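# Cap the LC fibre plug and rest it in a ring

## Task

Seat the dust cap all the way onto the plug of the LC fibre jumper, then leave that plug lying flat inside one ring of the cable manager below the switch. Nothing except the cap may touch the plug's exposed tips. The jumper's cord must never be kinked or crushed, its far end must not be yanked, and it must end with no sharp bend. The robot must not topple or finish leaning, and nothing may be knocked out of, or set down outside, the work area.

## Robot and tools

Robot: a LinearBot, an omnidirectional base with a column about 1.7 m high. A carriage rides the column (lift_m) and holds two identical six-joint arms, left and right, each ending in a two-finger gripper. Arm bases sit roughly 0.57 m + lift_m above the floor; carriage parts hang about 0.15 m lower. A hand reaches up to 0.78 m from its shoulder but only about 0.38 m below its arm base. The hand is roughly 0.16 m long and 0.1 m wide (0.14 m opened); fingertips taper to about 0.005 m thick. Parked pose for an arm: joints 1 to 6 = 0, 0.05, 0.05, 1.45, 0, 0. Cameras: carriage_camera (fixed, facing forward, tilted about 20 degrees down), left_wrist_camera and right_wrist_camera (looking out past the fingertips).

Frames: the base frame has its origin on the floor below the base centre, x forward, y left, z up, in metres. left_hand and right_hand are reported in it as the midpoint between the finger pads, with quat_wxyz giving orientation (hand z along the fingers, fingers open along hand y). base_odometry is in the frame the base had at scene start; it counts wheel turns only, so slip shows as travel, and heading (rad, positive left, -3.142 to 3.142) can drift a degree or two.

move: one action per call. Optional "base" holds exactly one relative offset from where the base last measured itself: translate_m (forward +, -2 to 2 m), strafe_m (left +, -2 to 2 m) or rotate_rad (counter-clockwise +, -6.3 to 6.3). Optional "joints" is a single object keyed by joint name, each value an absolute target: lift_m 0 to 1 m; for each arm, <side>_joint1_rad -2.617 to 3.054 (yaw about vertical, 0 forward, + left), joint2 0 to 3.141 (shoulder: 0 back and level, 1.57 up, 3.14 forward), joint3 0 to 3.141 (elbow, 0 folded, 3.14 straight), joint4 -1.57 to 1.57 (wrist pitch, + lifts fingertips), joint5 -1.57 to 1.57 (wrist yaw, + turns fingertips right), joint6 -2.094 to 2.094 (roll, + clockwise seen from forearm), <side>_gripper_m 0 to 0.093 m pad gap. Joints you omit keep their previous target. "speeds" caps this action only: translate_m and strafe_m 0.02 to 0.5 m/s, rotate_rad 0.05 to 1.57 rad/s, lift_m 0.08 to 0.25 m/s (defaults are the maxima). "min_time_s" (0.1 to 8) stretches each arm and gripper motion to at least that long, giving straighter, gentler paths. "cameras" lists which images to return (omitted or ["all"] gives all, [] none). A move with nothing else just reports state. An action lasts at most 15 s; base drives end as time_out after 14 s. Unknown keys make the call invalid; out-of-range values get it refused, and a refusal or a stop cancels the remaining move, wait and finished_scene calls of that reply.

wait(seconds 0 to 10, cameras): lets time pass without new commands, then reports like an empty move. zoom_image(camera, region [x0,y0,x1,y1] pixels from the top-left, at most 504 by 504): closer view of that camera's latest image, which must have been returned. read_manual(section "licences"): licence text only. finished_scene(scene = current scene number): ends the scene permanently; the goal must hold without the robot.

Result lines: "move" is done or the worst status. base_status and joint_status per motion: done (base done means wheels turned as commanded, even if slipping); off_target (resting short, maybe still pushing); contact_stop or time_out (target dropped, holding); not_followed (a self-collision check withheld arm targets; gripper still acts); limit_stop_at_motor_heat. on_its_own lists uncommanded behaviour ("held at" is a target). "pictures" names the images in order; frames may lag the state slightly. motor_effort is percent of maximum with the action's peak in brackets, fairly inaccurate; drive_wheels sign is meaningless. A falling lift_m effort while lowering means a hand is resting on something. Joint torques (N m, arm joint order) include the arm's weight; joints 1 to 3 wrap at ±28. Motor temperatures: one block per arm, six joints then gripper.

Cautions: hand readings tend to sit above the true hand, worse at long reach and under load; small turns may not happen; fast arm moves over 0.1 m can bow off line by a few cm. Arms have no contact stop: blocked arms keep pressing and snap to target when freed. The base stops on wheel resistance only, not arm contact; after a stop, back off about 0.2 m (or turn back). Never let the arms press or strike each other, including a gripper closing on the other arm. Gripper readings run a few mm off the real gap; on a firm grip expect slightly narrower values and possible off_target; closing about 0.005 m under first touch gives full force, so grip the plug, cap and cord lightly and never squeeze the cord. Open well above the reading to release. Do not drop or fling items. Stretched or loaded arms heat up, even while you compose a reply (the robot keeps its last command then); at 100 °C the arm goes limp for 30 to 60 s, so park arms when MOTOR HOT appears. Tipping risk grows with a high carriage, outstretched or loaded arms, pushing or pulling, and abrupt stops; only images reveal a lean. Avoid reversing under a table edge into the column.

Each tool is called after ">>>" as name(argument=value, ...), one argument or row to a line, values as JSON.

## Session

>>> move(
  joints={"lift_m":0.8},
)

>>> zoom_image(
  camera="carriage_camera",
  region=[200, 100, 600, 325],
)

Scene clock: 2.53 s.
Joint torques (N m): left_arm=[0.05 3.7 6.52 -0.3 0.06 0.01] | right_arm=[-0.06 4.07 5.75 -0.39 0.02 -0.11]
Motor temperatures (°C): left_arm=[29 37 41 30 29 33 32] | right_arm=[31 38 35 30 31 30 33]
move: done
base_odometry: x=+0.000 y=+0.000 heading=+0.000
base_status: not commanded
joint_positions: lift_m=+0.800 left_joint1_rad=+0.003 left_joint2_rad=+0.028 left_joint3_rad=+0.066 left_joint4_rad=+1.405 left_joint5_rad=-0.009 left_joint6_rad=+0.044 left_gripper_m=+0.09396 right_joint1_rad=+0.019 right_joint2_rad=+0.033 right_joint3_rad=+0.043 right_joint4_rad=+1.494 right_joint5_rad=-0.026 right_joint6_rad=-0.017 right_gripper_m=+0.09396
joint_status: all done
motor_effort: lift_m=+35(43) drive_wheels=+1(5)
left_hand: x=+0.2453 y=+0.3086 z=+1.7881 quat_wxyz=(+0.998, -0.003, +0.064, +0.024) (m; base frame)
right_hand: x=+0.2319 y=-0.3021 z=+1.7840 quat_wxyz=(+0.999, -0.014, +0.033, +0.001) (m; base frame)
pictures: carriage_camera, left_wrist_camera, right_wrist_camera
Images, in order (width x height): carriage_camera 896x504, left_wrist_camera 896x504, right_wrist_camera 896x504.

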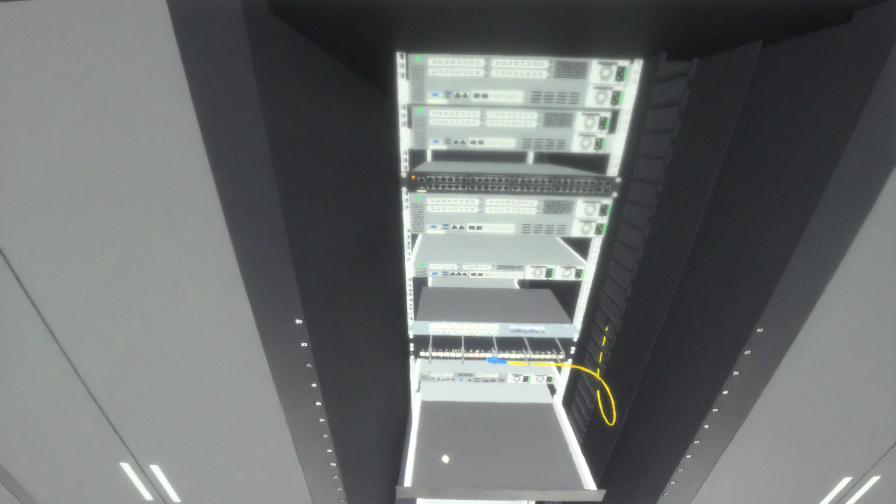

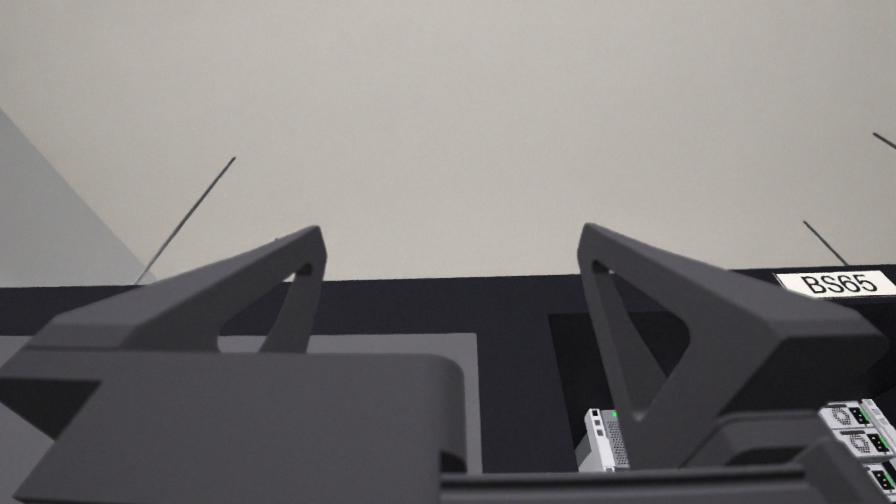

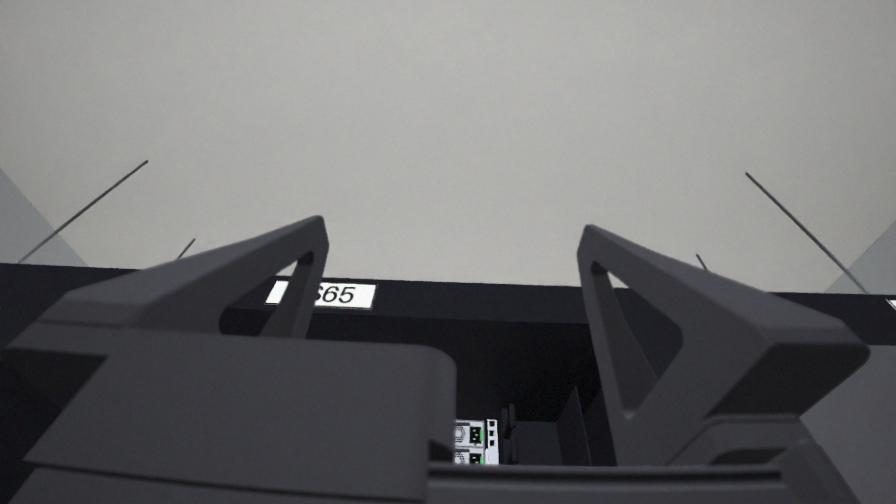

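Scaled by 1.260 from the camera's 896x504 image, which has a finer 1280x720 frame.

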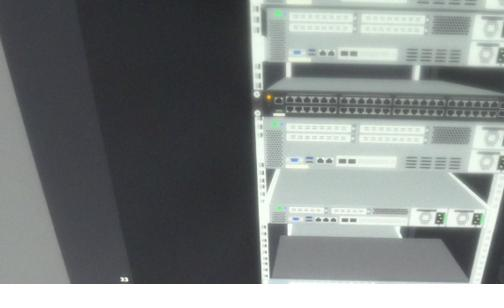

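>>> move(
  base={"strafe_m":-0.17},
  joints={"lift_m":0.3,"left_joint1_rad":-0.33,"left_joint2_rad":1.10,"left_joint3_rad":1.21,"left_joint4_rad":-0.87,"left_joint5_rad":0,"left_joint6_rad":0},
  min_time_s=2,
  cameras=["carriage_camera","left_wrist_camera"],
)

>>> zoom_image(
  camera="carriage_camera",
  region=[390, 130, 510, 197],
)

Scene clock: 33.23 s.
Joint torques (N m): left_arm=[-0.61 -2.17 11.03 1.69 0.13 -0.09] | right_arm=[-0.09 4.1 5.78 -0.38 0 -0.11]
Motor temperatures (°C): left_arm=[29 37 43 30 29 33 32] | right_arm=[31 38 37 30 31 30 33]
move: done
base_odometry: x=+0.000 y=-0.170 heading=+0.001
base_status: done
joint_positions: lift_m=+0.300 left_joint1_rad=-0.321 left_joint2_rad=+1.096 left_joint3_rad=+1.173 left_joint4_rad=-0.867 left_joint5_rad=-0.008 left_joint6_rad=+0.011 left_gripper_m=+0.09396 right_joint1_rad=+0.019 right_joint2_rad=+0.033 right_joint3_rad=+0.043 right_joint4_rad=+1.494 right_joint5_rad=-0.026 right_joint6_rad=-0.017 right_gripper_m=+0.09396
joint_status: all done
motor_effort: lift_m=+35(35) drive_wheels=-3(11)
left_hand: x=+0.5118 y=+0.2097 z=+1.1064 quat_wxyz=(+0.377, +0.151, +0.912, -0.055) (m; base frame)
right_hand: x=+0.2319 y=-0.3022 z=+1.2841 quat_wxyz=(+0.999, -0.013, +0.033, +0.002) (m; base frame)
pictures: carriage_camera, left_wrist_camera
Images, in order (width x height): carriage_camera 896x504, left_wrist_camera 896x504.

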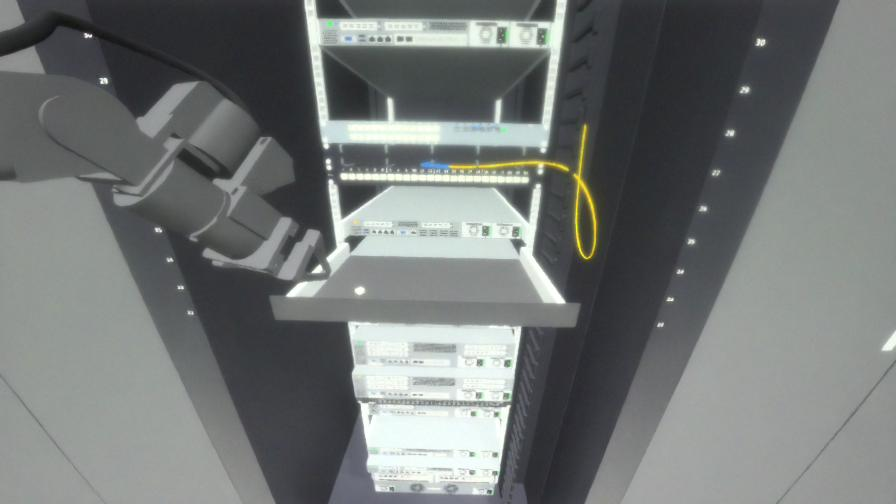

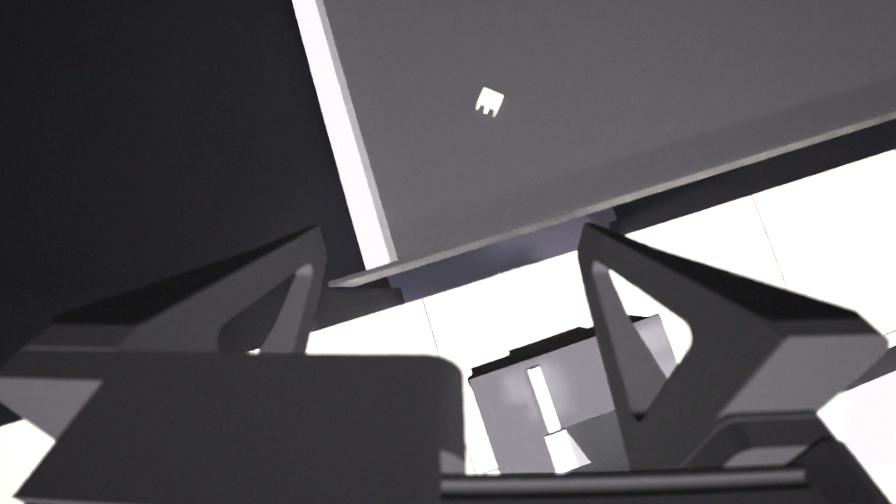

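Scaled by 4.200 from the camera's 896x504 image, which has a finer 1280x720 frame.

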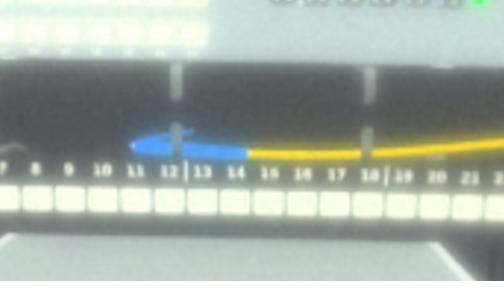

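>>> zoom_image(
  camera="left_wrist_camera",
  region=[450, 75, 530, 120],
)

Scaled by 6.300 from the camera's 896x504 image, which has a finer 1280x720 frame.

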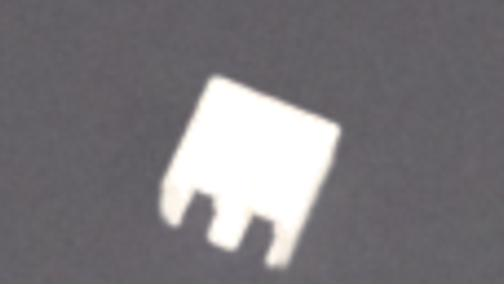

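>>> move(
  joints={"lift_m":0.4,"left_joint1_rad":-0.372,"left_joint2_rad":2.172,"left_joint3_rad":2.085,"left_joint4_rad":-1.471,"left_joint5_rad":0,"left_joint6_rad":0.285,"left_gripper_m":0.05},
  min_time_s=2,
  cameras=["left_wrist_camera"],
)

>>> zoom_image(
  camera="left_wrist_camera",
  region=[390, 160, 510, 280],
)

Scene clock: 78.23 s.
Joint torques (N m): left_arm=[-0.62 -9.24 9.77 0.12 0.14 0.1] | right_arm=[-0.12 4.08 5.75 -0.38 0.01 -0.11]
Motor temperatures (°C): left_arm=[29 37 53 33 29 33 32] | right_arm=[31 38 38 30 31 30 33]
move: done
base_odometry: x=+0.000 y=-0.170 heading=+0.001
base_status: not commanded
joint_positions: lift_m=+0.400 left_joint1_rad=-0.364 left_joint2_rad=+2.159 left_joint3_rad=+2.052 left_joint4_rad=-1.457 left_joint5_rad=-0.008 left_joint6_rad=+0.273 left_gripper_m=+0.05013 right_joint1_rad=+0.019 right_joint2_rad=+0.033 right_joint3_rad=+0.043 right_joint4_rad=+1.494 right_joint5_rad=-0.026 right_joint6_rad=-0.017 right_gripper_m=+0.09396
joint_status: all done
motor_effort: lift_m=+35(44) drive_wheels=-1(6)
left_hand: x=+0.6065 y=+0.1595 z=+1.0749 quat_wxyz=(+0.004, +0.313, +0.950, +0.004) (m; base frame)
right_hand: x=+0.2319 y=-0.3022 z=+1.3841 quat_wxyz=(+0.999, -0.013, +0.033, +0.002) (m; base frame)
pictures: left_wrist_camera
Images, in order (width x height): left_wrist_camera 896x504.

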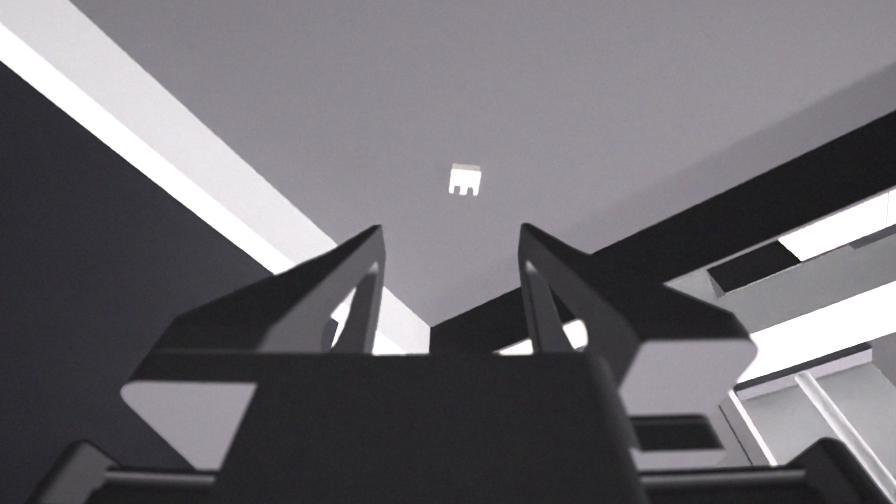

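Scaled by 4.200 from the camera's 896x504 image, which has a finer 1280x720 frame.

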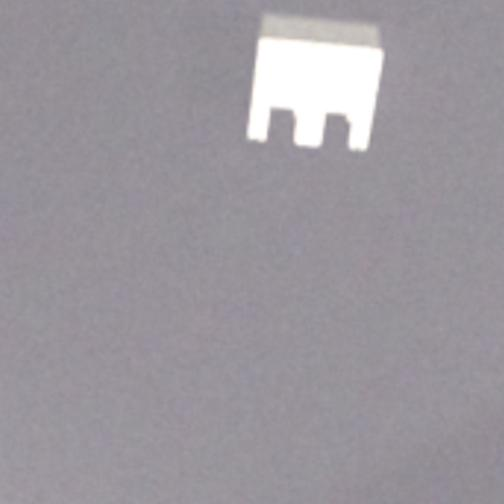

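>>> move(
  joints={"lift_m":0.36,"left_joint1_rad":-0.387,"left_joint6_rad":0.352,"left_gripper_m":0.035},
  min_time_s=1,
  cameras=["left_wrist_camera"],
)

>>> zoom_image(
  camera="left_wrist_camera",
  region=[390, 160, 510, 280],
)

Scene clock: 94.57 s.
Joint torques (N m): left_arm=[-0.62 -10.44 8.8 0.15 0.15 0.1] | right_arm=[-0.1 4.1 5.76 -0.39 0.01 -0.11]
Motor temperatures (°C): left_arm=[29 41 51 32 29 33 32] | right_arm=[31 38 38 30 31 30 33]
move: done
base_odometry: x=+0.000 y=-0.170 heading=+0.001
base_status: not commanded
joint_positions: lift_m=+0.360 left_joint1_rad=-0.379 left_joint2_rad=+2.172 left_joint3_rad=+2.063 left_joint4_rad=-1.462 left_joint5_rad=-0.008 left_joint6_rad=+0.341 left_gripper_m=+0.03513 right_joint1_rad=+0.019 right_joint2_rad=+0.033 right_joint3_rad=+0.043 right_joint4_rad=+1.494 right_joint5_rad=-0.026 right_joint6_rad=-0.017 right_gripper_m=+0.09396
joint_status: all done
motor_effort: lift_m=+36(36) drive_wheels=-4(6)
left_hand: x=+0.6053 y=+0.1531 z=+1.0324 quat_wxyz=(+0.000, +0.352, +0.936, +0.004) (m; base frame)
right_hand: x=+0.2318 y=-0.3022 z=+1.3440 quat_wxyz=(+0.999, -0.013, +0.033, +0.002) (m; base frame)
pictures: left_wrist_camera
Images, in order (width x height): left_wrist_camera 896x504.

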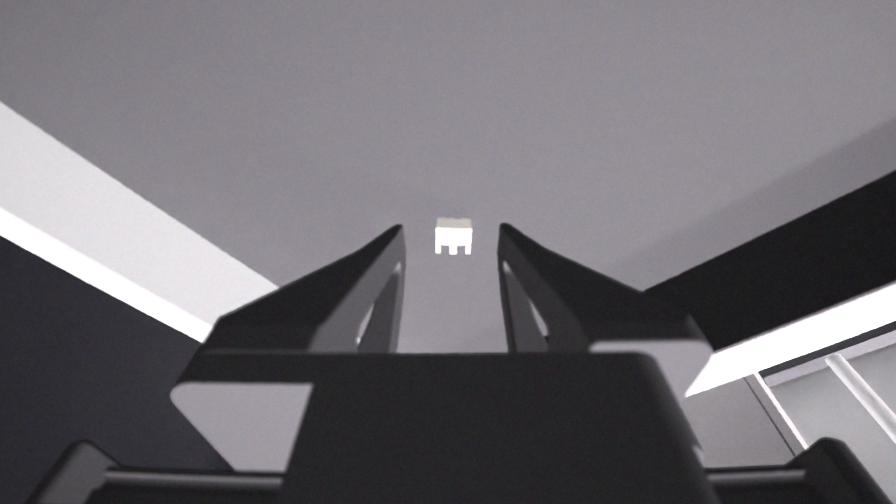

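Scaled by 4.200 from the camera's 896x504 image, which has a finer 1280x720 frame.

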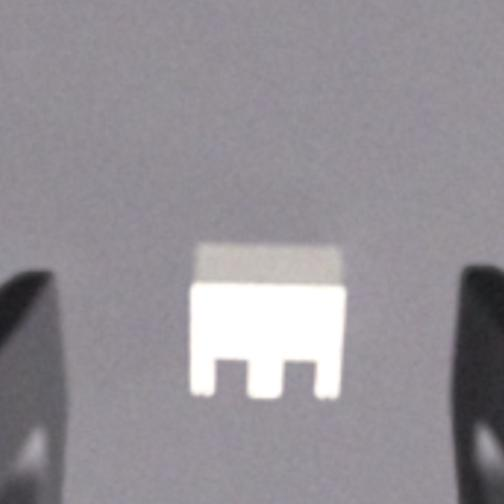

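>>> move(
  joints={"lift_m":0.356,"left_joint1_rad":-0.394,"left_joint2_rad":2.205,"left_joint3_rad":2.13,"left_joint4_rad":-1.482,"left_joint6_rad":0.346,"left_gripper_m":0.028},
  min_time_s=1,
  cameras=["left_wrist_camera"],
)

>>> zoom_image(
  camera="left_wrist_camera",
  region=[390, 160, 510, 280],
)

Scene clock: 115.23 s.
Joint torques (N m): left_arm=[-0.65 -9.31 9.77 0.12 0.15 0.06] | right_arm=[-0.1 4.05 5.76 -0.38 0.01 -0.11]
Motor temperatures (°C): left_arm=[29 44 50 32 29 33 32] | right_arm=[31 38 38 30 31 30 33]
move: done
base_odometry: x=+0.000 y=-0.170 heading=+0.001
base_status: not commanded
joint_positions: lift_m=+0.356 left_joint1_rad=-0.385 left_joint2_rad=+2.190 left_joint3_rad=+2.097 left_joint4_rad=-1.469 left_joint5_rad=-0.008 left_joint6_rad=+0.342 left_gripper_m=+0.02813 right_joint1_rad=+0.019 right_joint2_rad=+0.033 right_joint3_rad=+0.043 right_joint4_rad=+1.494 right_joint5_rad=-0.026 right_joint6_rad=-0.017 right_gripper_m=+0.09396
joint_status: all done
motor_effort: lift_m=+34(35) drive_wheels=+0(6)
left_hand: x=+0.6094 y=+0.1485 z=+1.0296 quat_wxyz=(+0.004, +0.356, +0.935, +0.004) (m; base frame)
right_hand: x=+0.2318 y=-0.3022 z=+1.3401 quat_wxyz=(+0.999, -0.013, +0.033, +0.002) (m; base frame)
pictures: left_wrist_camera
Images, in order (width x height): left_wrist_camera 896x504.

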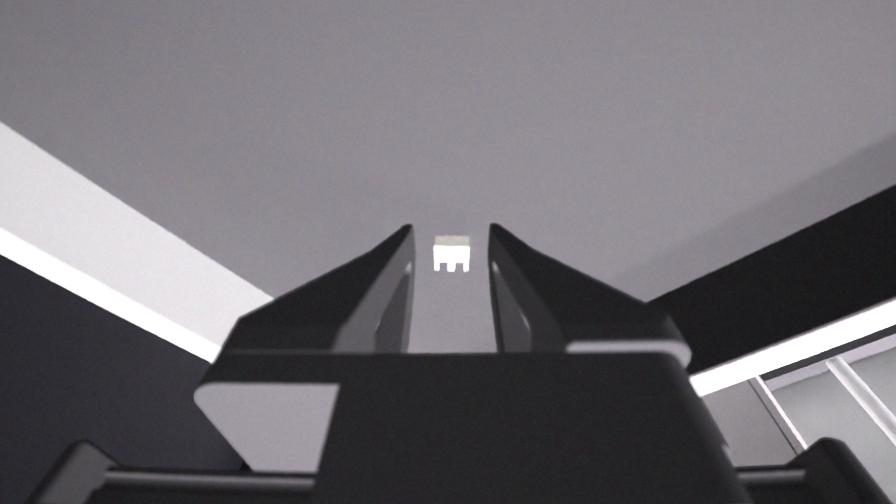

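Scaled by 4.200 from the camera's 896x504 image, which has a finer 1280x720 frame.

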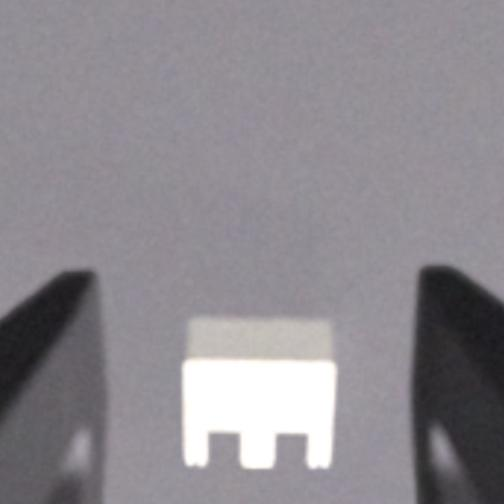

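>>> move(
  joints={"lift_m":0.350},
  speeds={"lift_m":0.08},
  cameras=[],
)

>>> move(
  joints={"left_gripper_m":0.016},
  min_time_s=0.8,
  cameras=["left_wrist_camera"],
)

>>> zoom_image(
  camera="left_wrist_camera",
  region=[390, 180, 510, 300],
)

Scene clock: 123.33 s.
Joint torques (N m): left_arm=[-0.61 -9.8 9.26 0.17 0.15 0.06] | right_arm=[-0.1 4.08 5.76 -0.4 0.01 -0.11]
Motor temperatures (°C): left_arm=[29 45 50 31 29 33 32] | right_arm=[31 38 38 30 31 30 33]
move: done
base_odometry: x=+0.000 y=-0.170 heading=+0.001
base_status: not commanded
joint_positions: lift_m=+0.350 left_joint1_rad=-0.385 left_joint2_rad=+2.196 left_joint3_rad=+2.103 left_joint4_rad=-1.473 left_joint5_rad=-0.008 left_joint6_rad=+0.342 left_gripper_m=+0.02813 right_joint1_rad=+0.019 right_joint2_rad=+0.033 right_joint3_rad=+0.043 right_joint4_rad=+1.494 right_joint5_rad=-0.026 right_joint6_rad=-0.017 right_gripper_m=+0.09396
joint_status: all done
motor_effort: lift_m=+34(35) drive_wheels=+0(4)
left_hand: x=+0.6098 y=+0.1484 z=+1.0227 quat_wxyz=(+0.002, +0.356, +0.935, +0.004) (m; base frame)
right_hand: x=+0.2318 y=-0.3022 z=+1.3341 quat_wxyz=(+0.999, -0.013, +0.033, +0.002) (m; base frame)
pictures: none
No camera images: "cameras" was empty.

Scene clock: 124.43 s.
Joint torques (N m): left_arm=[-0.62 -9.8 9.22 0.16 0.15 0.05] | right_arm=[-0.09 4.08 5.76 -0.39 0.01 -0.11]
Motor temperatures (°C): left_arm=[29 46 50 31 29 33 32] | right_arm=[31 38 38 30 31 30 33]
move: done
base_odometry: x=+0.000 y=-0.170 heading=+0.001
base_status: not commanded
joint_positions: lift_m=+0.350 left_joint1_rad=-0.385 left_joint2_rad=+2.196 left_joint3_rad=+2.103 left_joint4_rad=-1.473 left_joint5_rad=-0.008 left_joint6_rad=+0.342 left_gripper_m=+0.01613 right_joint1_rad=+0.019 right_joint2_rad=+0.033 right_joint3_rad=+0.043 right_joint4_rad=+1.494 right_joint5_rad=-0.026 right_joint6_rad=-0.017 right_gripper_m=+0.09396
joint_status: all done
motor_effort: lift_m=+34(34) drive_wheels=-3(6)
left_hand: x=+0.6098 y=+0.1484 z=+1.0227 quat_wxyz=(+0.002, +0.356, +0.935, +0.004) (m; base frame)
right_hand: x=+0.2318 y=-0.3022 z=+1.3341 quat_wxyz=(+0.999, -0.013, +0.033, +0.002) (m; base frame)
pictures: left_wrist_camera
Images, in order (width x height): left_wrist_camera 896x504.

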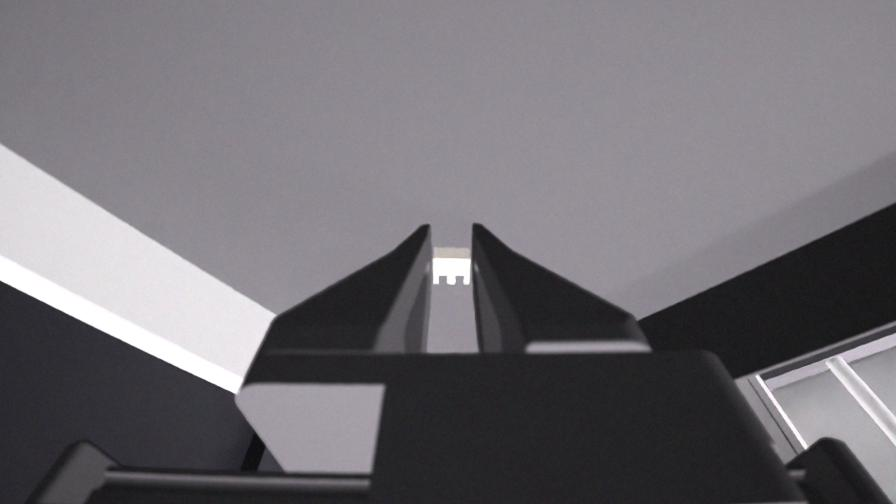

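Scaled by 4.200 from the camera's 896x504 image, which has a finer 1280x720 frame.

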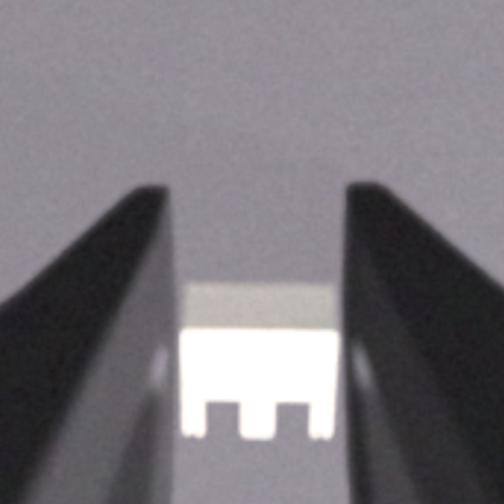

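>>> move(
  joints={"left_gripper_m":0.0095},
  min_time_s=0.8,
  cameras=["left_wrist_camera"],
)

>>> zoom_image(
  camera="left_wrist_camera",
  region=[390, 180, 510, 300],
)

Scene clock: 128.53 s.
Joint torques (N m): left_arm=[-0.62 -9.81 9.26 0.16 0.14 0.05] | right_arm=[-0.12 4.05 5.76 -0.38 0.01 -0.11]
Motor temperatures (°C): left_arm=[29 46 50 31 29 33 32] | right_arm=[31 38 38 30 31 30 33]
move: done
base_odometry: x=+0.000 y=-0.170 heading=+0.001
base_status: not commanded
joint_positions: lift_m=+0.350 left_joint1_rad=-0.385 left_joint2_rad=+2.196 left_joint3_rad=+2.103 left_joint4_rad=-1.473 left_joint5_rad=-0.008 left_joint6_rad=+0.342 left_gripper_m=+0.00979 right_joint1_rad=+0.019 right_joint2_rad=+0.033 right_joint3_rad=+0.043 right_joint4_rad=+1.494 right_joint5_rad=-0.026 right_joint6_rad=-0.017 right_gripper_m=+0.09396
joint_status: all done
motor_effort: lift_m=+34(34) drive_wheels=-2(5)
left_hand: x=+0.6098 y=+0.1484 z=+1.0227 quat_wxyz=(+0.002, +0.356, +0.935, +0.004) (m; base frame)
right_hand: x=+0.2318 y=-0.3022 z=+1.3341 quat_wxyz=(+0.999, -0.013, +0.033, +0.002) (m; base frame)
pictures: left_wrist_camera
Images, in order (width x height): left_wrist_camera 896x504.

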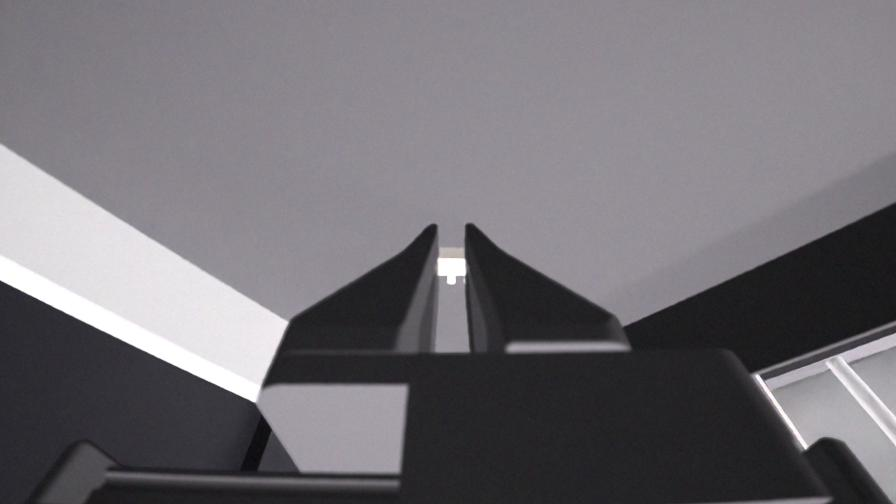

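Scaled by 4.200 from the camera's 896x504 image, which has a finer 1280x720 frame.

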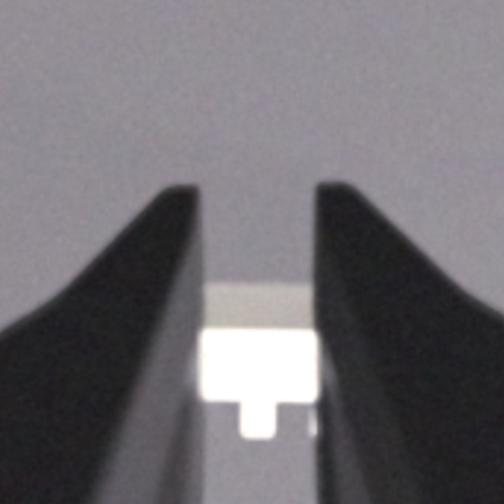

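>>> move(
  joints={"left_gripper_m":0.024,"lift_m":0.36},
  min_time_s=0.5,
  cameras=[],
)

>>> move(
  joints={"left_joint1_rad":-0.382,"left_joint2_rad":2.1,"left_joint3_rad":1.981,"left_joint4_rad":-1.415,"left_joint6_rad":0.36},
  min_time_s=0.8,
  cameras=["left_wrist_camera"],
)

>>> zoom_image(
  camera="left_wrist_camera",
  region=[390, 160, 510, 280],
)

Scene clock: 148.67 s.
Joint torques (N m): left_arm=[-0.62 -10.18 8.84 0.17 0.15 0.05] | right_arm=[-0.13 4.05 5.74 -0.38 0.01 -0.11]
Motor temperatures (°C): left_arm=[29 49 50 31 29 33 33] | right_arm=[31 38 38 30 31 30 33]
move: done
base_odometry: x=+0.000 y=-0.170 heading=+0.001
base_status: not commanded
joint_positions: lift_m=+0.360 left_joint1_rad=-0.385 left_joint2_rad=+2.200 left_joint3_rad=+2.107 left_joint4_rad=-1.475 left_joint5_rad=-0.008 left_joint6_rad=+0.342 left_gripper_m=+0.02389 right_joint1_rad=+0.019 right_joint2_rad=+0.033 right_joint3_rad=+0.043 right_joint4_rad=+1.494 right_joint5_rad=-0.026 right_joint6_rad=-0.017 right_gripper_m=+0.09396
joint_status: all done
motor_effort: lift_m=+35(43) drive_wheels=-2(6)
left_hand: x=+0.6103 y=+0.1482 z=+1.0321 quat_wxyz=(+0.002, +0.356, +0.935, +0.004) (m; base frame)
right_hand: x=+0.2318 y=-0.3022 z=+1.3441 quat_wxyz=(+0.999, -0.013, +0.033, +0.002) (m; base frame)
pictures: none
No camera images: "cameras" was empty.

Scene clock: 149.77 s.
Joint torques (N m): left_arm=[0.35 -13.41 5.63 0.39 0.15 0.11] | right_arm=[-0.1 4.08 5.75 -0.38 0.01 -0.11]
Motor temperatures (°C): left_arm=[29 50 50 31 29 33 33] | right_arm=[31 38 38 30 31 30 33]
move: done
base_odometry: x=+0.000 y=-0.170 heading=+0.001
base_status: not commanded
joint_positions: lift_m=+0.360 left_joint1_rad=-0.385 left_joint2_rad=+2.140 left_joint3_rad=+1.996 left_joint4_rad=-1.430 left_joint5_rad=-0.008 left_joint6_rad=+0.349 left_gripper_m=+0.02389 right_joint1_rad=+0.019 right_joint2_rad=+0.033 right_joint3_rad=+0.043 right_joint4_rad=+1.494 right_joint5_rad=-0.026 right_joint6_rad=-0.017 right_gripper_m=+0.09396
joint_status: all done
motor_effort: lift_m=+35(35) drive_wheels=+0(7)
left_hand: x=+0.5981 y=+0.1531 z=+1.0283 quat_wxyz=(-0.002, +0.359, +0.933, +0.004) (m; base frame)
right_hand: x=+0.2318 y=-0.3022 z=+1.3441 quat_wxyz=(+0.999, -0.013, +0.033, +0.002) (m; base frame)
pictures: left_wrist_camera
Images, in order (width x height): left_wrist_camera 896x504.

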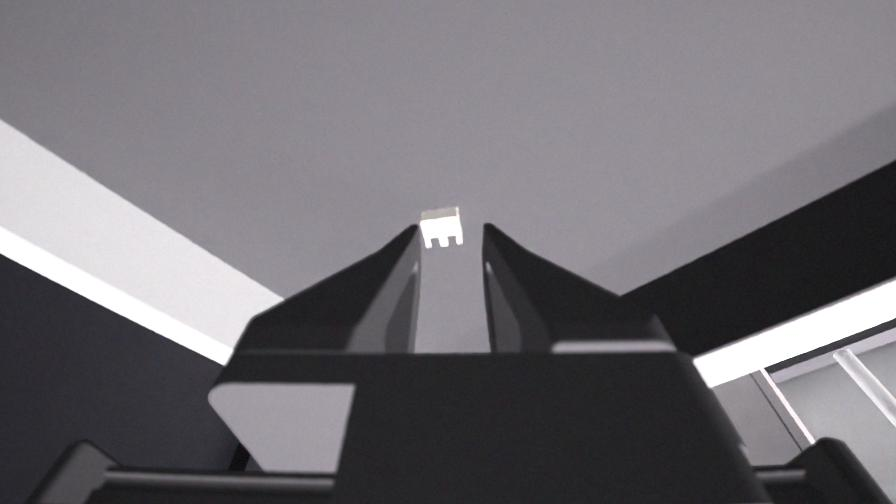

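Scaled by 4.200 from the camera's 896x504 image, which has a finer 1280x720 frame.

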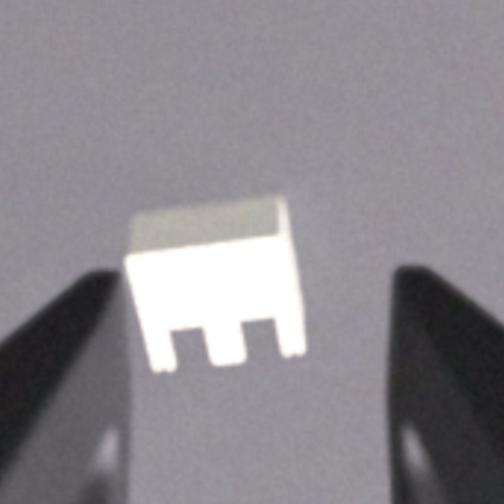

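>>> move(
  joints={"lift_m":0.366,"left_gripper_m":0.032},
  min_time_s=0.5,
  cameras=[],
)

>>> move(
  joints={"left_joint1_rad":-0.36,"left_joint6_rad":0.155},
  min_time_s=0.8,
  cameras=["left_wrist_camera"],
)

>>> zoom_image(
  camera="left_wrist_camera",
  region=[390, 160, 510, 280],
)

Scene clock: 165.07 s.
Joint torques (N m): left_arm=[0.36 -12.89 6 0.36 0.15 0.12] | right_arm=[-0.12 4.1 5.74 -0.37 0.01 -0.11]
Motor temperatures (°C): left_arm=[29 55 49 31 29 33 33] | right_arm=[31 38 39 30 31 30 33]
move: done
base_odometry: x=+0.000 y=-0.170 heading=+0.001
base_status: not commanded
joint_positions: lift_m=+0.366 left_joint1_rad=-0.385 left_joint2_rad=+2.134 left_joint3_rad=+1.992 left_joint4_rad=-1.425 left_joint5_rad=-0.008 left_joint6_rad=+0.350 left_gripper_m=+0.03187 right_joint1_rad=+0.019 right_joint2_rad=+0.033 right_joint3_rad=+0.043 right_joint4_rad=+1.494 right_joint5_rad=-0.026 right_joint6_rad=-0.017 right_gripper_m=+0.09396
joint_status: all done
motor_effort: lift_m=+35(42) drive_wheels=-3(7)
left_hand: x=+0.5982 y=+0.1531 z=+1.0356 quat_wxyz=(+0.002, +0.359, +0.933, +0.004) (m; base frame)
right_hand: x=+0.2318 y=-0.3022 z=+1.3500 quat_wxyz=(+0.999, -0.013, +0.033, +0.002) (m; base frame)
pictures: none
No camera images: "cameras" was empty.

Scene clock: 166.27 s.
Joint torques (N m): left_arm=[0.61 -12.89 6.02 0.37 0.14 -0.11] | right_arm=[-0.1 4.07 5.76 -0.39 0 -0.11]
Motor temperatures (°C): left_arm=[29 55 49 31 29 33 33] | right_arm=[31 38 39 30 31 30 33]
move: done
base_odometry: x=+0.000 y=-0.170 heading=+0.001
base_status: not commanded
joint_positions: lift_m=+0.366 left_joint1_rad=-0.367 left_joint2_rad=+2.134 left_joint3_rad=+1.992 left_joint4_rad=-1.425 left_joint5_rad=-0.008 left_joint6_rad=+0.167 left_gripper_m=+0.03187 right_joint1_rad=+0.019 right_joint2_rad=+0.033 right_joint3_rad=+0.043 right_joint4_rad=+1.494 right_joint5_rad=-0.026 right_joint6_rad=-0.017 right_gripper_m=+0.09396
joint_status: all done
motor_effort: lift_m=+36(36) drive_wheels=-2(6)
left_hand: x=+0.6010 y=+0.1601 z=+1.0356 quat_wxyz=(+0.002, +0.264, +0.964, +0.004) (m; base frame)
right_hand: x=+0.2318 y=-0.3022 z=+1.3500 quat_wxyz=(+0.999, -0.013, +0.033, +0.002) (m; base frame)
pictures: left_wrist_camera
Images, in order (width x height): left_wrist_camera 896x504.

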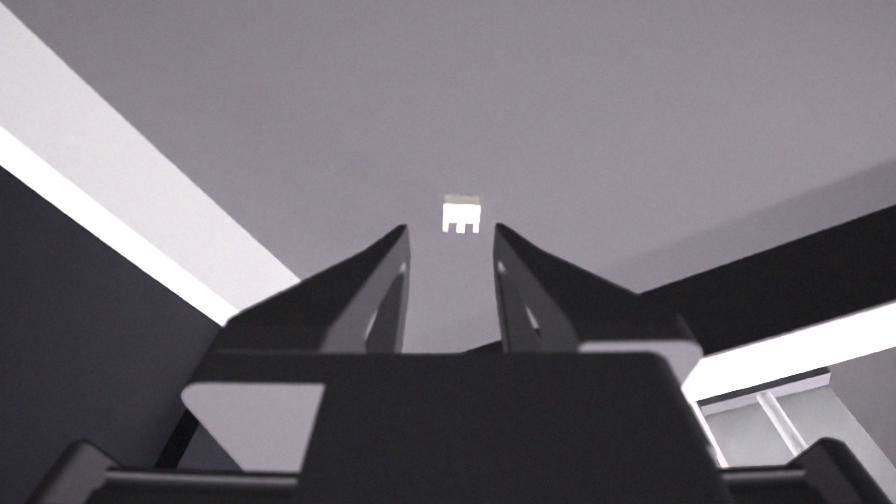

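Scaled by 4.200 from the camera's 896x504 image, which has a finer 1280x720 frame.

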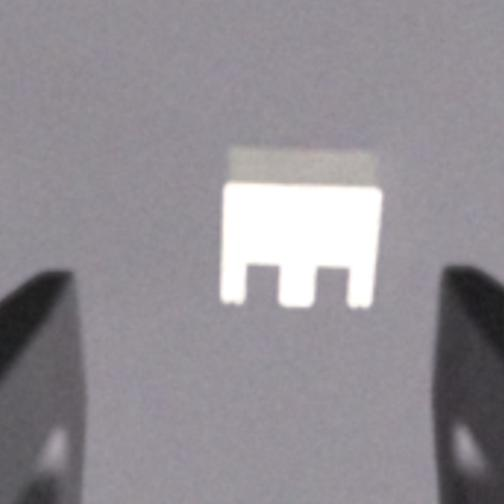

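>>> move(
  joints={"lift_m":0.348},
  speeds={"lift_m":0.08},
  cameras=[],
)

>>> move(
  joints={"lift_m":0.342},
  speeds={"lift_m":0.08},
  cameras=["left_wrist_camera"],
)

>>> zoom_image(
  camera="left_wrist_camera",
  region=[390, 180, 510, 300],
)

Scene clock: 173.03 s.
Joint torques (N m): left_arm=[0.66 -12.29 6.01 0.36 0.14 -0.09] | right_arm=[-0.1 4.08 5.72 -0.39 0.01 -0.11]
Motor temperatures (°C): left_arm=[29 56 49 31 29 33 32] | right_arm=[31 38 39 30 31 30 33]
move: done
base_odometry: x=+0.000 y=-0.170 heading=+0.001
base_status: not commanded
joint_positions: lift_m=+0.348 left_joint1_rad=-0.367 left_joint2_rad=+2.126 left_joint3_rad=+1.992 left_joint4_rad=-1.423 left_joint5_rad=-0.008 left_joint6_rad=+0.165 left_gripper_m=+0.03187 right_joint1_rad=+0.019 right_joint2_rad=+0.033 right_joint3_rad=+0.043 right_joint4_rad=+1.494 right_joint5_rad=-0.026 right_joint6_rad=-0.017 right_gripper_m=+0.09396
joint_status: all done
motor_effort: lift_m=+33(36) drive_wheels=-4(5)
left_hand: x=+0.6014 y=+0.1600 z=+1.0206 quat_wxyz=(+0.007, +0.263, +0.965, +0.004) (m; base frame)
right_hand: x=+0.2318 y=-0.3022 z=+1.3322 quat_wxyz=(+0.999, -0.013, +0.033, +0.002) (m; base frame)
pictures: none
No camera images: "cameras" was empty.

Scene clock: 173.47 s.
Joint torques (N m): left_arm=[0.61 -11.03 6.02 0.4 0.14 -0.09] | right_arm=[-0.12 4.08 5.74 -0.4 0.01 -0.11]
Motor temperatures (°C): left_arm=[29 56 49 31 29 33 32] | right_arm=[31 38 39 30 31 30 33]
move: done
base_odometry: x=+0.000 y=-0.170 heading=+0.001
base_status: not commanded
joint_positions: lift_m=+0.342 left_joint1_rad=-0.367 left_joint2_rad=+2.113 left_joint3_rad=+1.992 left_joint4_rad=-1.423 left_joint5_rad=-0.008 left_joint6_rad=+0.165 left_gripper_m=+0.03187 right_joint1_rad=+0.019 right_joint2_rad=+0.033 right_joint3_rad=+0.043 right_joint4_rad=+1.494 right_joint5_rad=-0.026 right_joint6_rad=-0.017 right_gripper_m=+0.09396
joint_status: all done
motor_effort: lift_m=+33(33) drive_wheels=-4(6)
left_hand: x=+0.6013 y=+0.1600 z=+1.0200 quat_wxyz=(+0.013, +0.263, +0.965, +0.003) (m; base frame)
right_hand: x=+0.2318 y=-0.3022 z=+1.3262 quat_wxyz=(+0.999, -0.013, +0.033, +0.002) (m; base frame)
pictures: left_wrist_camera
Images, in order (width x height): left_wrist_camera 896x504.

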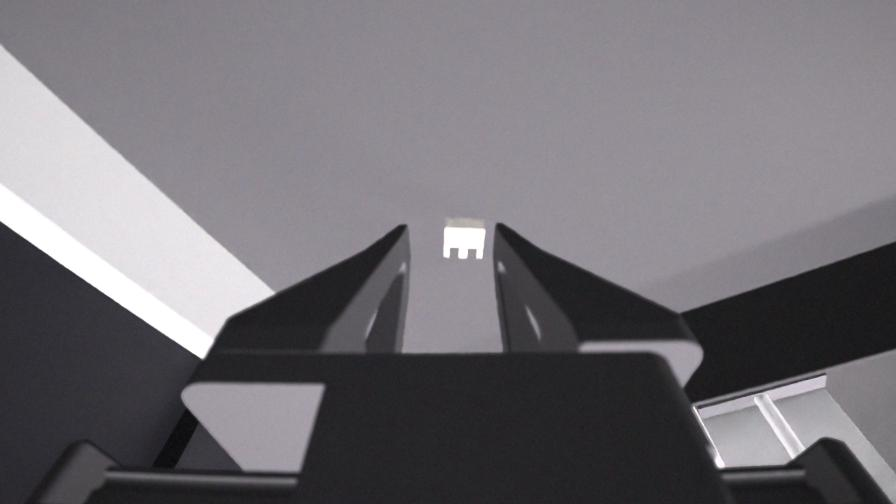

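Scaled by 4.200 from the camera's 896x504 image, which has a finer 1280x720 frame.

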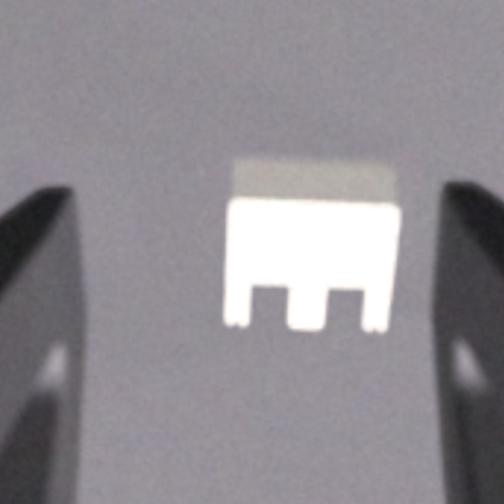

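>>> move(
  joints={"lift_m":0.3475},
  speeds={"lift_m":0.08},
  cameras=[],
)

>>> move(
  joints={"left_gripper_m":0.008},
  min_time_s=1.2,
  cameras=["left_wrist_camera"],
)

>>> zoom_image(
  camera="left_wrist_camera",
  region=[390, 180, 510, 300],
)

Scene clock: 178.40 s.
Joint torques (N m): left_arm=[0.64 -11 6.26 0.4 0.13 -0.08] | right_arm=[-0.12 4.08 5.74 -0.38 0.01 -0.11]
Motor temperatures (°C): left_arm=[29 56 48 31 29 33 32] | right_arm=[31 38 39 30 31 30 33]
move: done
base_odometry: x=+0.000 y=-0.170 heading=+0.001
base_status: not commanded
joint_positions: lift_m=+0.347 left_joint1_rad=-0.367 left_joint2_rad=+2.112 left_joint3_rad=+1.989 left_joint4_rad=-1.422 left_joint5_rad=-0.008 left_joint6_rad=+0.165 left_gripper_m=+0.03187 right_joint1_rad=+0.019 right_joint2_rad=+0.033 right_joint3_rad=+0.043 right_joint4_rad=+1.494 right_joint5_rad=-0.026 right_joint6_rad=-0.017 right_gripper_m=+0.09396
joint_status: all done
motor_effort: lift_m=+36(42) drive_wheels=-1(5)
left_hand: x=+0.6013 y=+0.1600 z=+1.0250 quat_wxyz=(+0.014, +0.263, +0.965, +0.003) (m; base frame)
right_hand: x=+0.2319 y=-0.3022 z=+1.3315 quat_wxyz=(+0.999, -0.013, +0.033, +0.002) (m; base frame)
pictures: none
No camera images: "cameras" was empty.

Scene clock: 179.87 s.
Joint torques (N m): left_arm=[0.62 -11.02 6.26 0.38 0.14 -0.08] | right_arm=[-0.12 4.08 5.76 -0.38 0 -0.11]
Motor temperatures (°C): left_arm=[29 56 48 31 29 33 32] | right_arm=[31 38 39 30 31 30 33]
move: done
base_odometry: x=+0.000 y=-0.170 heading=+0.001
base_status: not commanded
joint_positions: lift_m=+0.347 left_joint1_rad=-0.367 left_joint2_rad=+2.112 left_joint3_rad=+1.989 left_joint4_rad=-1.422 left_joint5_rad=-0.008 left_joint6_rad=+0.165 left_gripper_m=+0.01087 right_joint1_rad=+0.019 right_joint2_rad=+0.033 right_joint3_rad=+0.043 right_joint4_rad=+1.494 right_joint5_rad=-0.026 right_joint6_rad=-0.017 right_gripper_m=+0.09396
joint_status: all done
motor_effort: lift_m=+35(36) drive_wheels=-1(5)
left_hand: x=+0.6013 y=+0.1600 z=+1.0250 quat_wxyz=(+0.014, +0.263, +0.965, +0.003) (m; base frame)
right_hand: x=+0.2319 y=-0.3022 z=+1.3315 quat_wxyz=(+0.999, -0.013, +0.033, +0.002) (m; base frame)
pictures: left_wrist_camera
Images, in order (width x height): left_wrist_camera 896x504.

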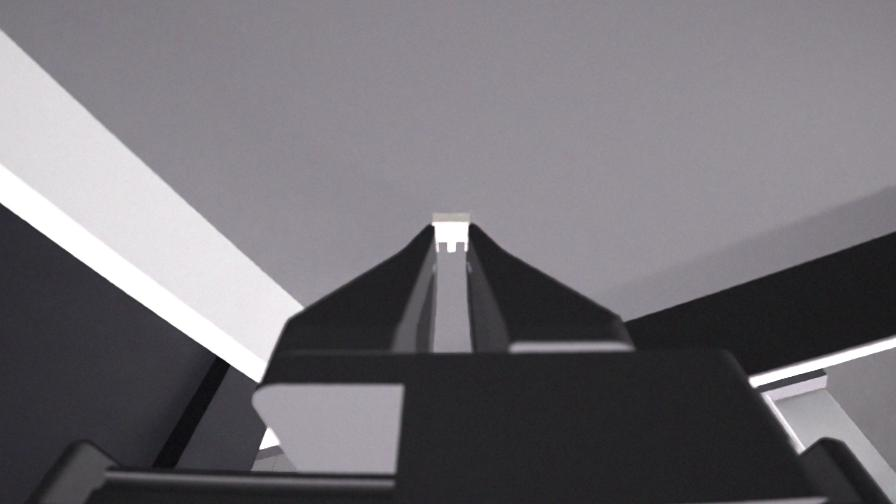

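Scaled by 4.200 from the camera's 896x504 image, which has a finer 1280x720 frame.

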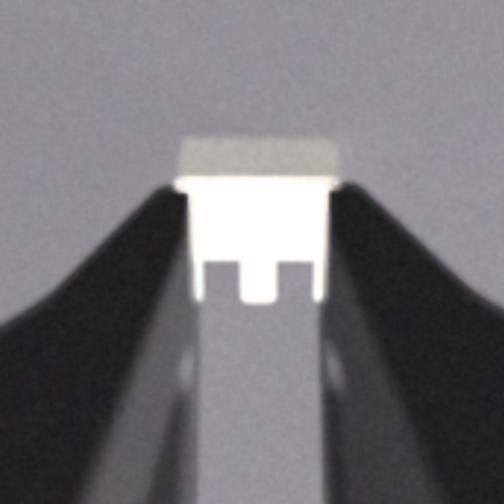

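>>> move(
  joints={"left_gripper_m":0.018},
  min_time_s=0.5,
  cameras=[],
)

>>> move(
  joints={"lift_m":0.3435},
  speeds={"lift_m":0.08},
  cameras=[],
)

>>> move(
  joints={"left_gripper_m":0.008},
  min_time_s=1,
  cameras=[],
)

>>> move(
  joints={"lift_m":0.37},
  cameras=["left_wrist_camera"],
)

>>> zoom_image(
  camera="left_wrist_camera",
  region=[390, 180, 510, 300],
)

Scene clock: 189.50 s.
Joint torques (N m): left_arm=[0.62 -11.02 6.23 0.39 0.13 -0.08] | right_arm=[-0.12 4.05 5.75 -0.38 0 -0.11]
Motor temperatures (°C): left_arm=[29 57 48 31 29 33 33] | right_arm=[31 38 39 30 31 30 33]
move: done
base_odometry: x=+0.000 y=-0.170 heading=+0.001
base_status: not commanded
joint_positions: lift_m=+0.347 left_joint1_rad=-0.367 left_joint2_rad=+2.112 left_joint3_rad=+1.989 left_joint4_rad=-1.422 left_joint5_rad=-0.008 left_joint6_rad=+0.165 left_gripper_m=+0.01789 right_joint1_rad=+0.019 right_joint2_rad=+0.033 right_joint3_rad=+0.043 right_joint4_rad=+1.494 right_joint5_rad=-0.026 right_joint6_rad=-0.017 right_gripper_m=+0.09396
joint_status: all done
motor_effort: lift_m=+35(36) drive_wheels=-2(6)
left_hand: x=+0.6013 y=+0.1600 z=+1.0250 quat_wxyz=(+0.014, +0.263, +0.965, +0.003) (m; base frame)
right_hand: x=+0.2319 y=-0.3022 z=+1.3315 quat_wxyz=(+0.999, -0.013, +0.033, +0.002) (m; base frame)
pictures: none
No camera images: "cameras" was empty.

Scene clock: 189.90 s.
Joint torques (N m): left_arm=[0.61 -11.06 6.27 0.36 0.13 -0.08] | right_arm=[-0.1 4.05 5.74 -0.37 0 -0.11]
Motor temperatures (°C): left_arm=[29 57 48 31 29 33 33] | right_arm=[31 38 39 30 31 30 33]
move: done
base_odometry: x=+0.000 y=-0.170 heading=+0.001
base_status: not commanded
joint_positions: lift_m=+0.344 left_joint1_rad=-0.367 left_joint2_rad=+2.112 left_joint3_rad=+1.989 left_joint4_rad=-1.420 left_joint5_rad=-0.008 left_joint6_rad=+0.165 left_gripper_m=+0.01789 right_joint1_rad=+0.019 right_joint2_rad=+0.033 right_joint3_rad=+0.043 right_joint4_rad=+1.493 right_joint5_rad=-0.026 right_joint6_rad=-0.017 right_gripper_m=+0.09396
joint_status: all done
motor_effort: lift_m=+34(36) drive_wheels=-2(5)
left_hand: x=+0.6015 y=+0.1599 z=+1.0211 quat_wxyz=(+0.014, +0.263, +0.965, +0.003) (m; base frame)
right_hand: x=+0.2320 y=-0.3022 z=+1.3276 quat_wxyz=(+0.999, -0.013, +0.033, +0.002) (m; base frame)
pictures: none
No camera images: "cameras" was empty.

Scene clock: 191.20 s.
Joint torques (N m): left_arm=[0.61 -11 6.26 0.38 0.14 -0.09] | right_arm=[-0.09 4.07 5.72 -0.37 0 -0.11]
Motor temperatures (°C): left_arm=[29 57 48 31 29 33 33] | right_arm=[31 38 39 30 31 30 33]
move: off_target
base_odometry: x=+0.000 y=-0.170 heading=+0.001
base_status: not commanded
joint_positions: lift_m=+0.344 left_joint1_rad=-0.367 left_joint2_rad=+2.112 left_joint3_rad=+1.989 left_joint4_rad=-1.420 left_joint5_rad=-0.008 left_joint6_rad=+0.165 left_gripper_m=+0.01230 right_joint1_rad=+0.019 right_joint2_rad=+0.033 right_joint3_rad=+0.043 right_joint4_rad=+1.493 right_joint5_rad=-0.026 right_joint6_rad=-0.017 right_gripper_m=+0.09396
joint_status: left_gripper_m off_target (ended at +0.01232, target +0.00800)
motor_effort: lift_m=+34(34) drive_wheels=-5(5)
left_hand: x=+0.6015 y=+0.1599 z=+1.0211 quat_wxyz=(+0.014, +0.263, +0.965, +0.003) (m; base frame)
right_hand: x=+0.2320 y=-0.3022 z=+1.3276 quat_wxyz=(+0.999, -0.013, +0.033, +0.002) (m; base frame)
pictures: none
No camera images: "cameras" was empty.

Scene clock: 191.80 s.
Joint torques (N m): left_arm=[0.59 -10.89 6.3 0.37 0.14 -0.09] | right_arm=[-0.12 4.05 5.75 -0.35 0 -0.11]
Motor temperatures (°C): left_arm=[29 57 48 31 29 33 33] | right_arm=[31 38 39 30 31 30 33]
move: done
base_odometry: x=+0.000 y=-0.170 heading=+0.001
base_status: not commanded
joint_positions: lift_m=+0.370 left_joint1_rad=-0.367 left_joint2_rad=+2.110 left_joint3_rad=+1.988 left_joint4_rad=-1.420 left_joint5_rad=-0.008 left_joint6_rad=+0.165 left_gripper_m=+0.01230 right_joint1_rad=+0.019 right_joint2_rad=+0.033 right_joint3_rad=+0.043 right_joint4_rad=+1.493 right_joint5_rad=-0.026 right_joint6_rad=-0.017 right_gripper_m=+0.09396
joint_status: all done
motor_effort: lift_m=+35(43) drive_wheels=-2(4)
left_hand: x=+0.6014 y=+0.1600 z=+1.0479 quat_wxyz=(+0.015, +0.263, +0.965, +0.003) (m; base frame)
right_hand: x=+0.2320 y=-0.3022 z=+1.3541 quat_wxyz=(+0.999, -0.013, +0.033, +0.002) (m; base frame)
pictures: left_wrist_camera
Images, in order (width x height): left_wrist_camera 896x504.

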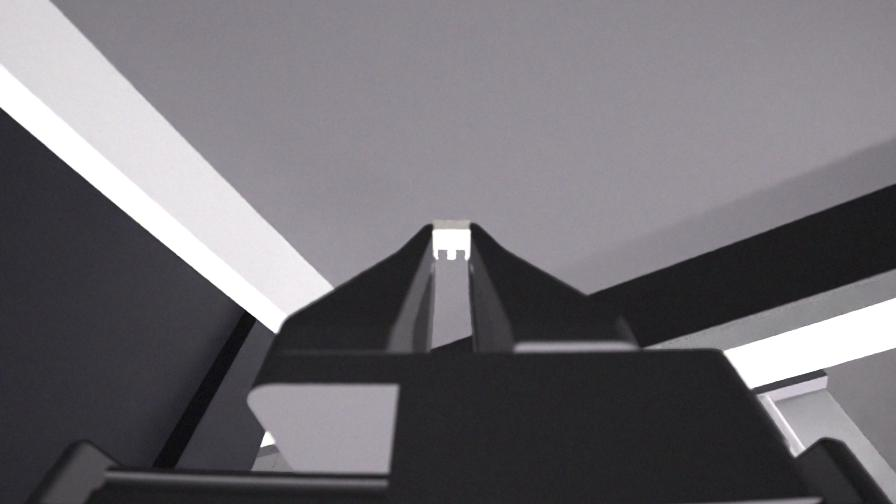

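Scaled by 4.200 from the camera's 896x504 image, which has a finer 1280x720 frame.

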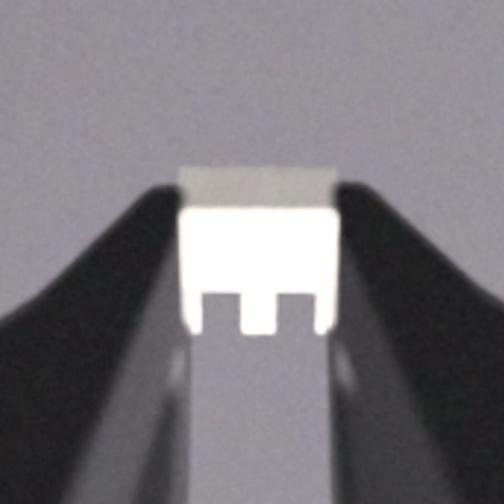

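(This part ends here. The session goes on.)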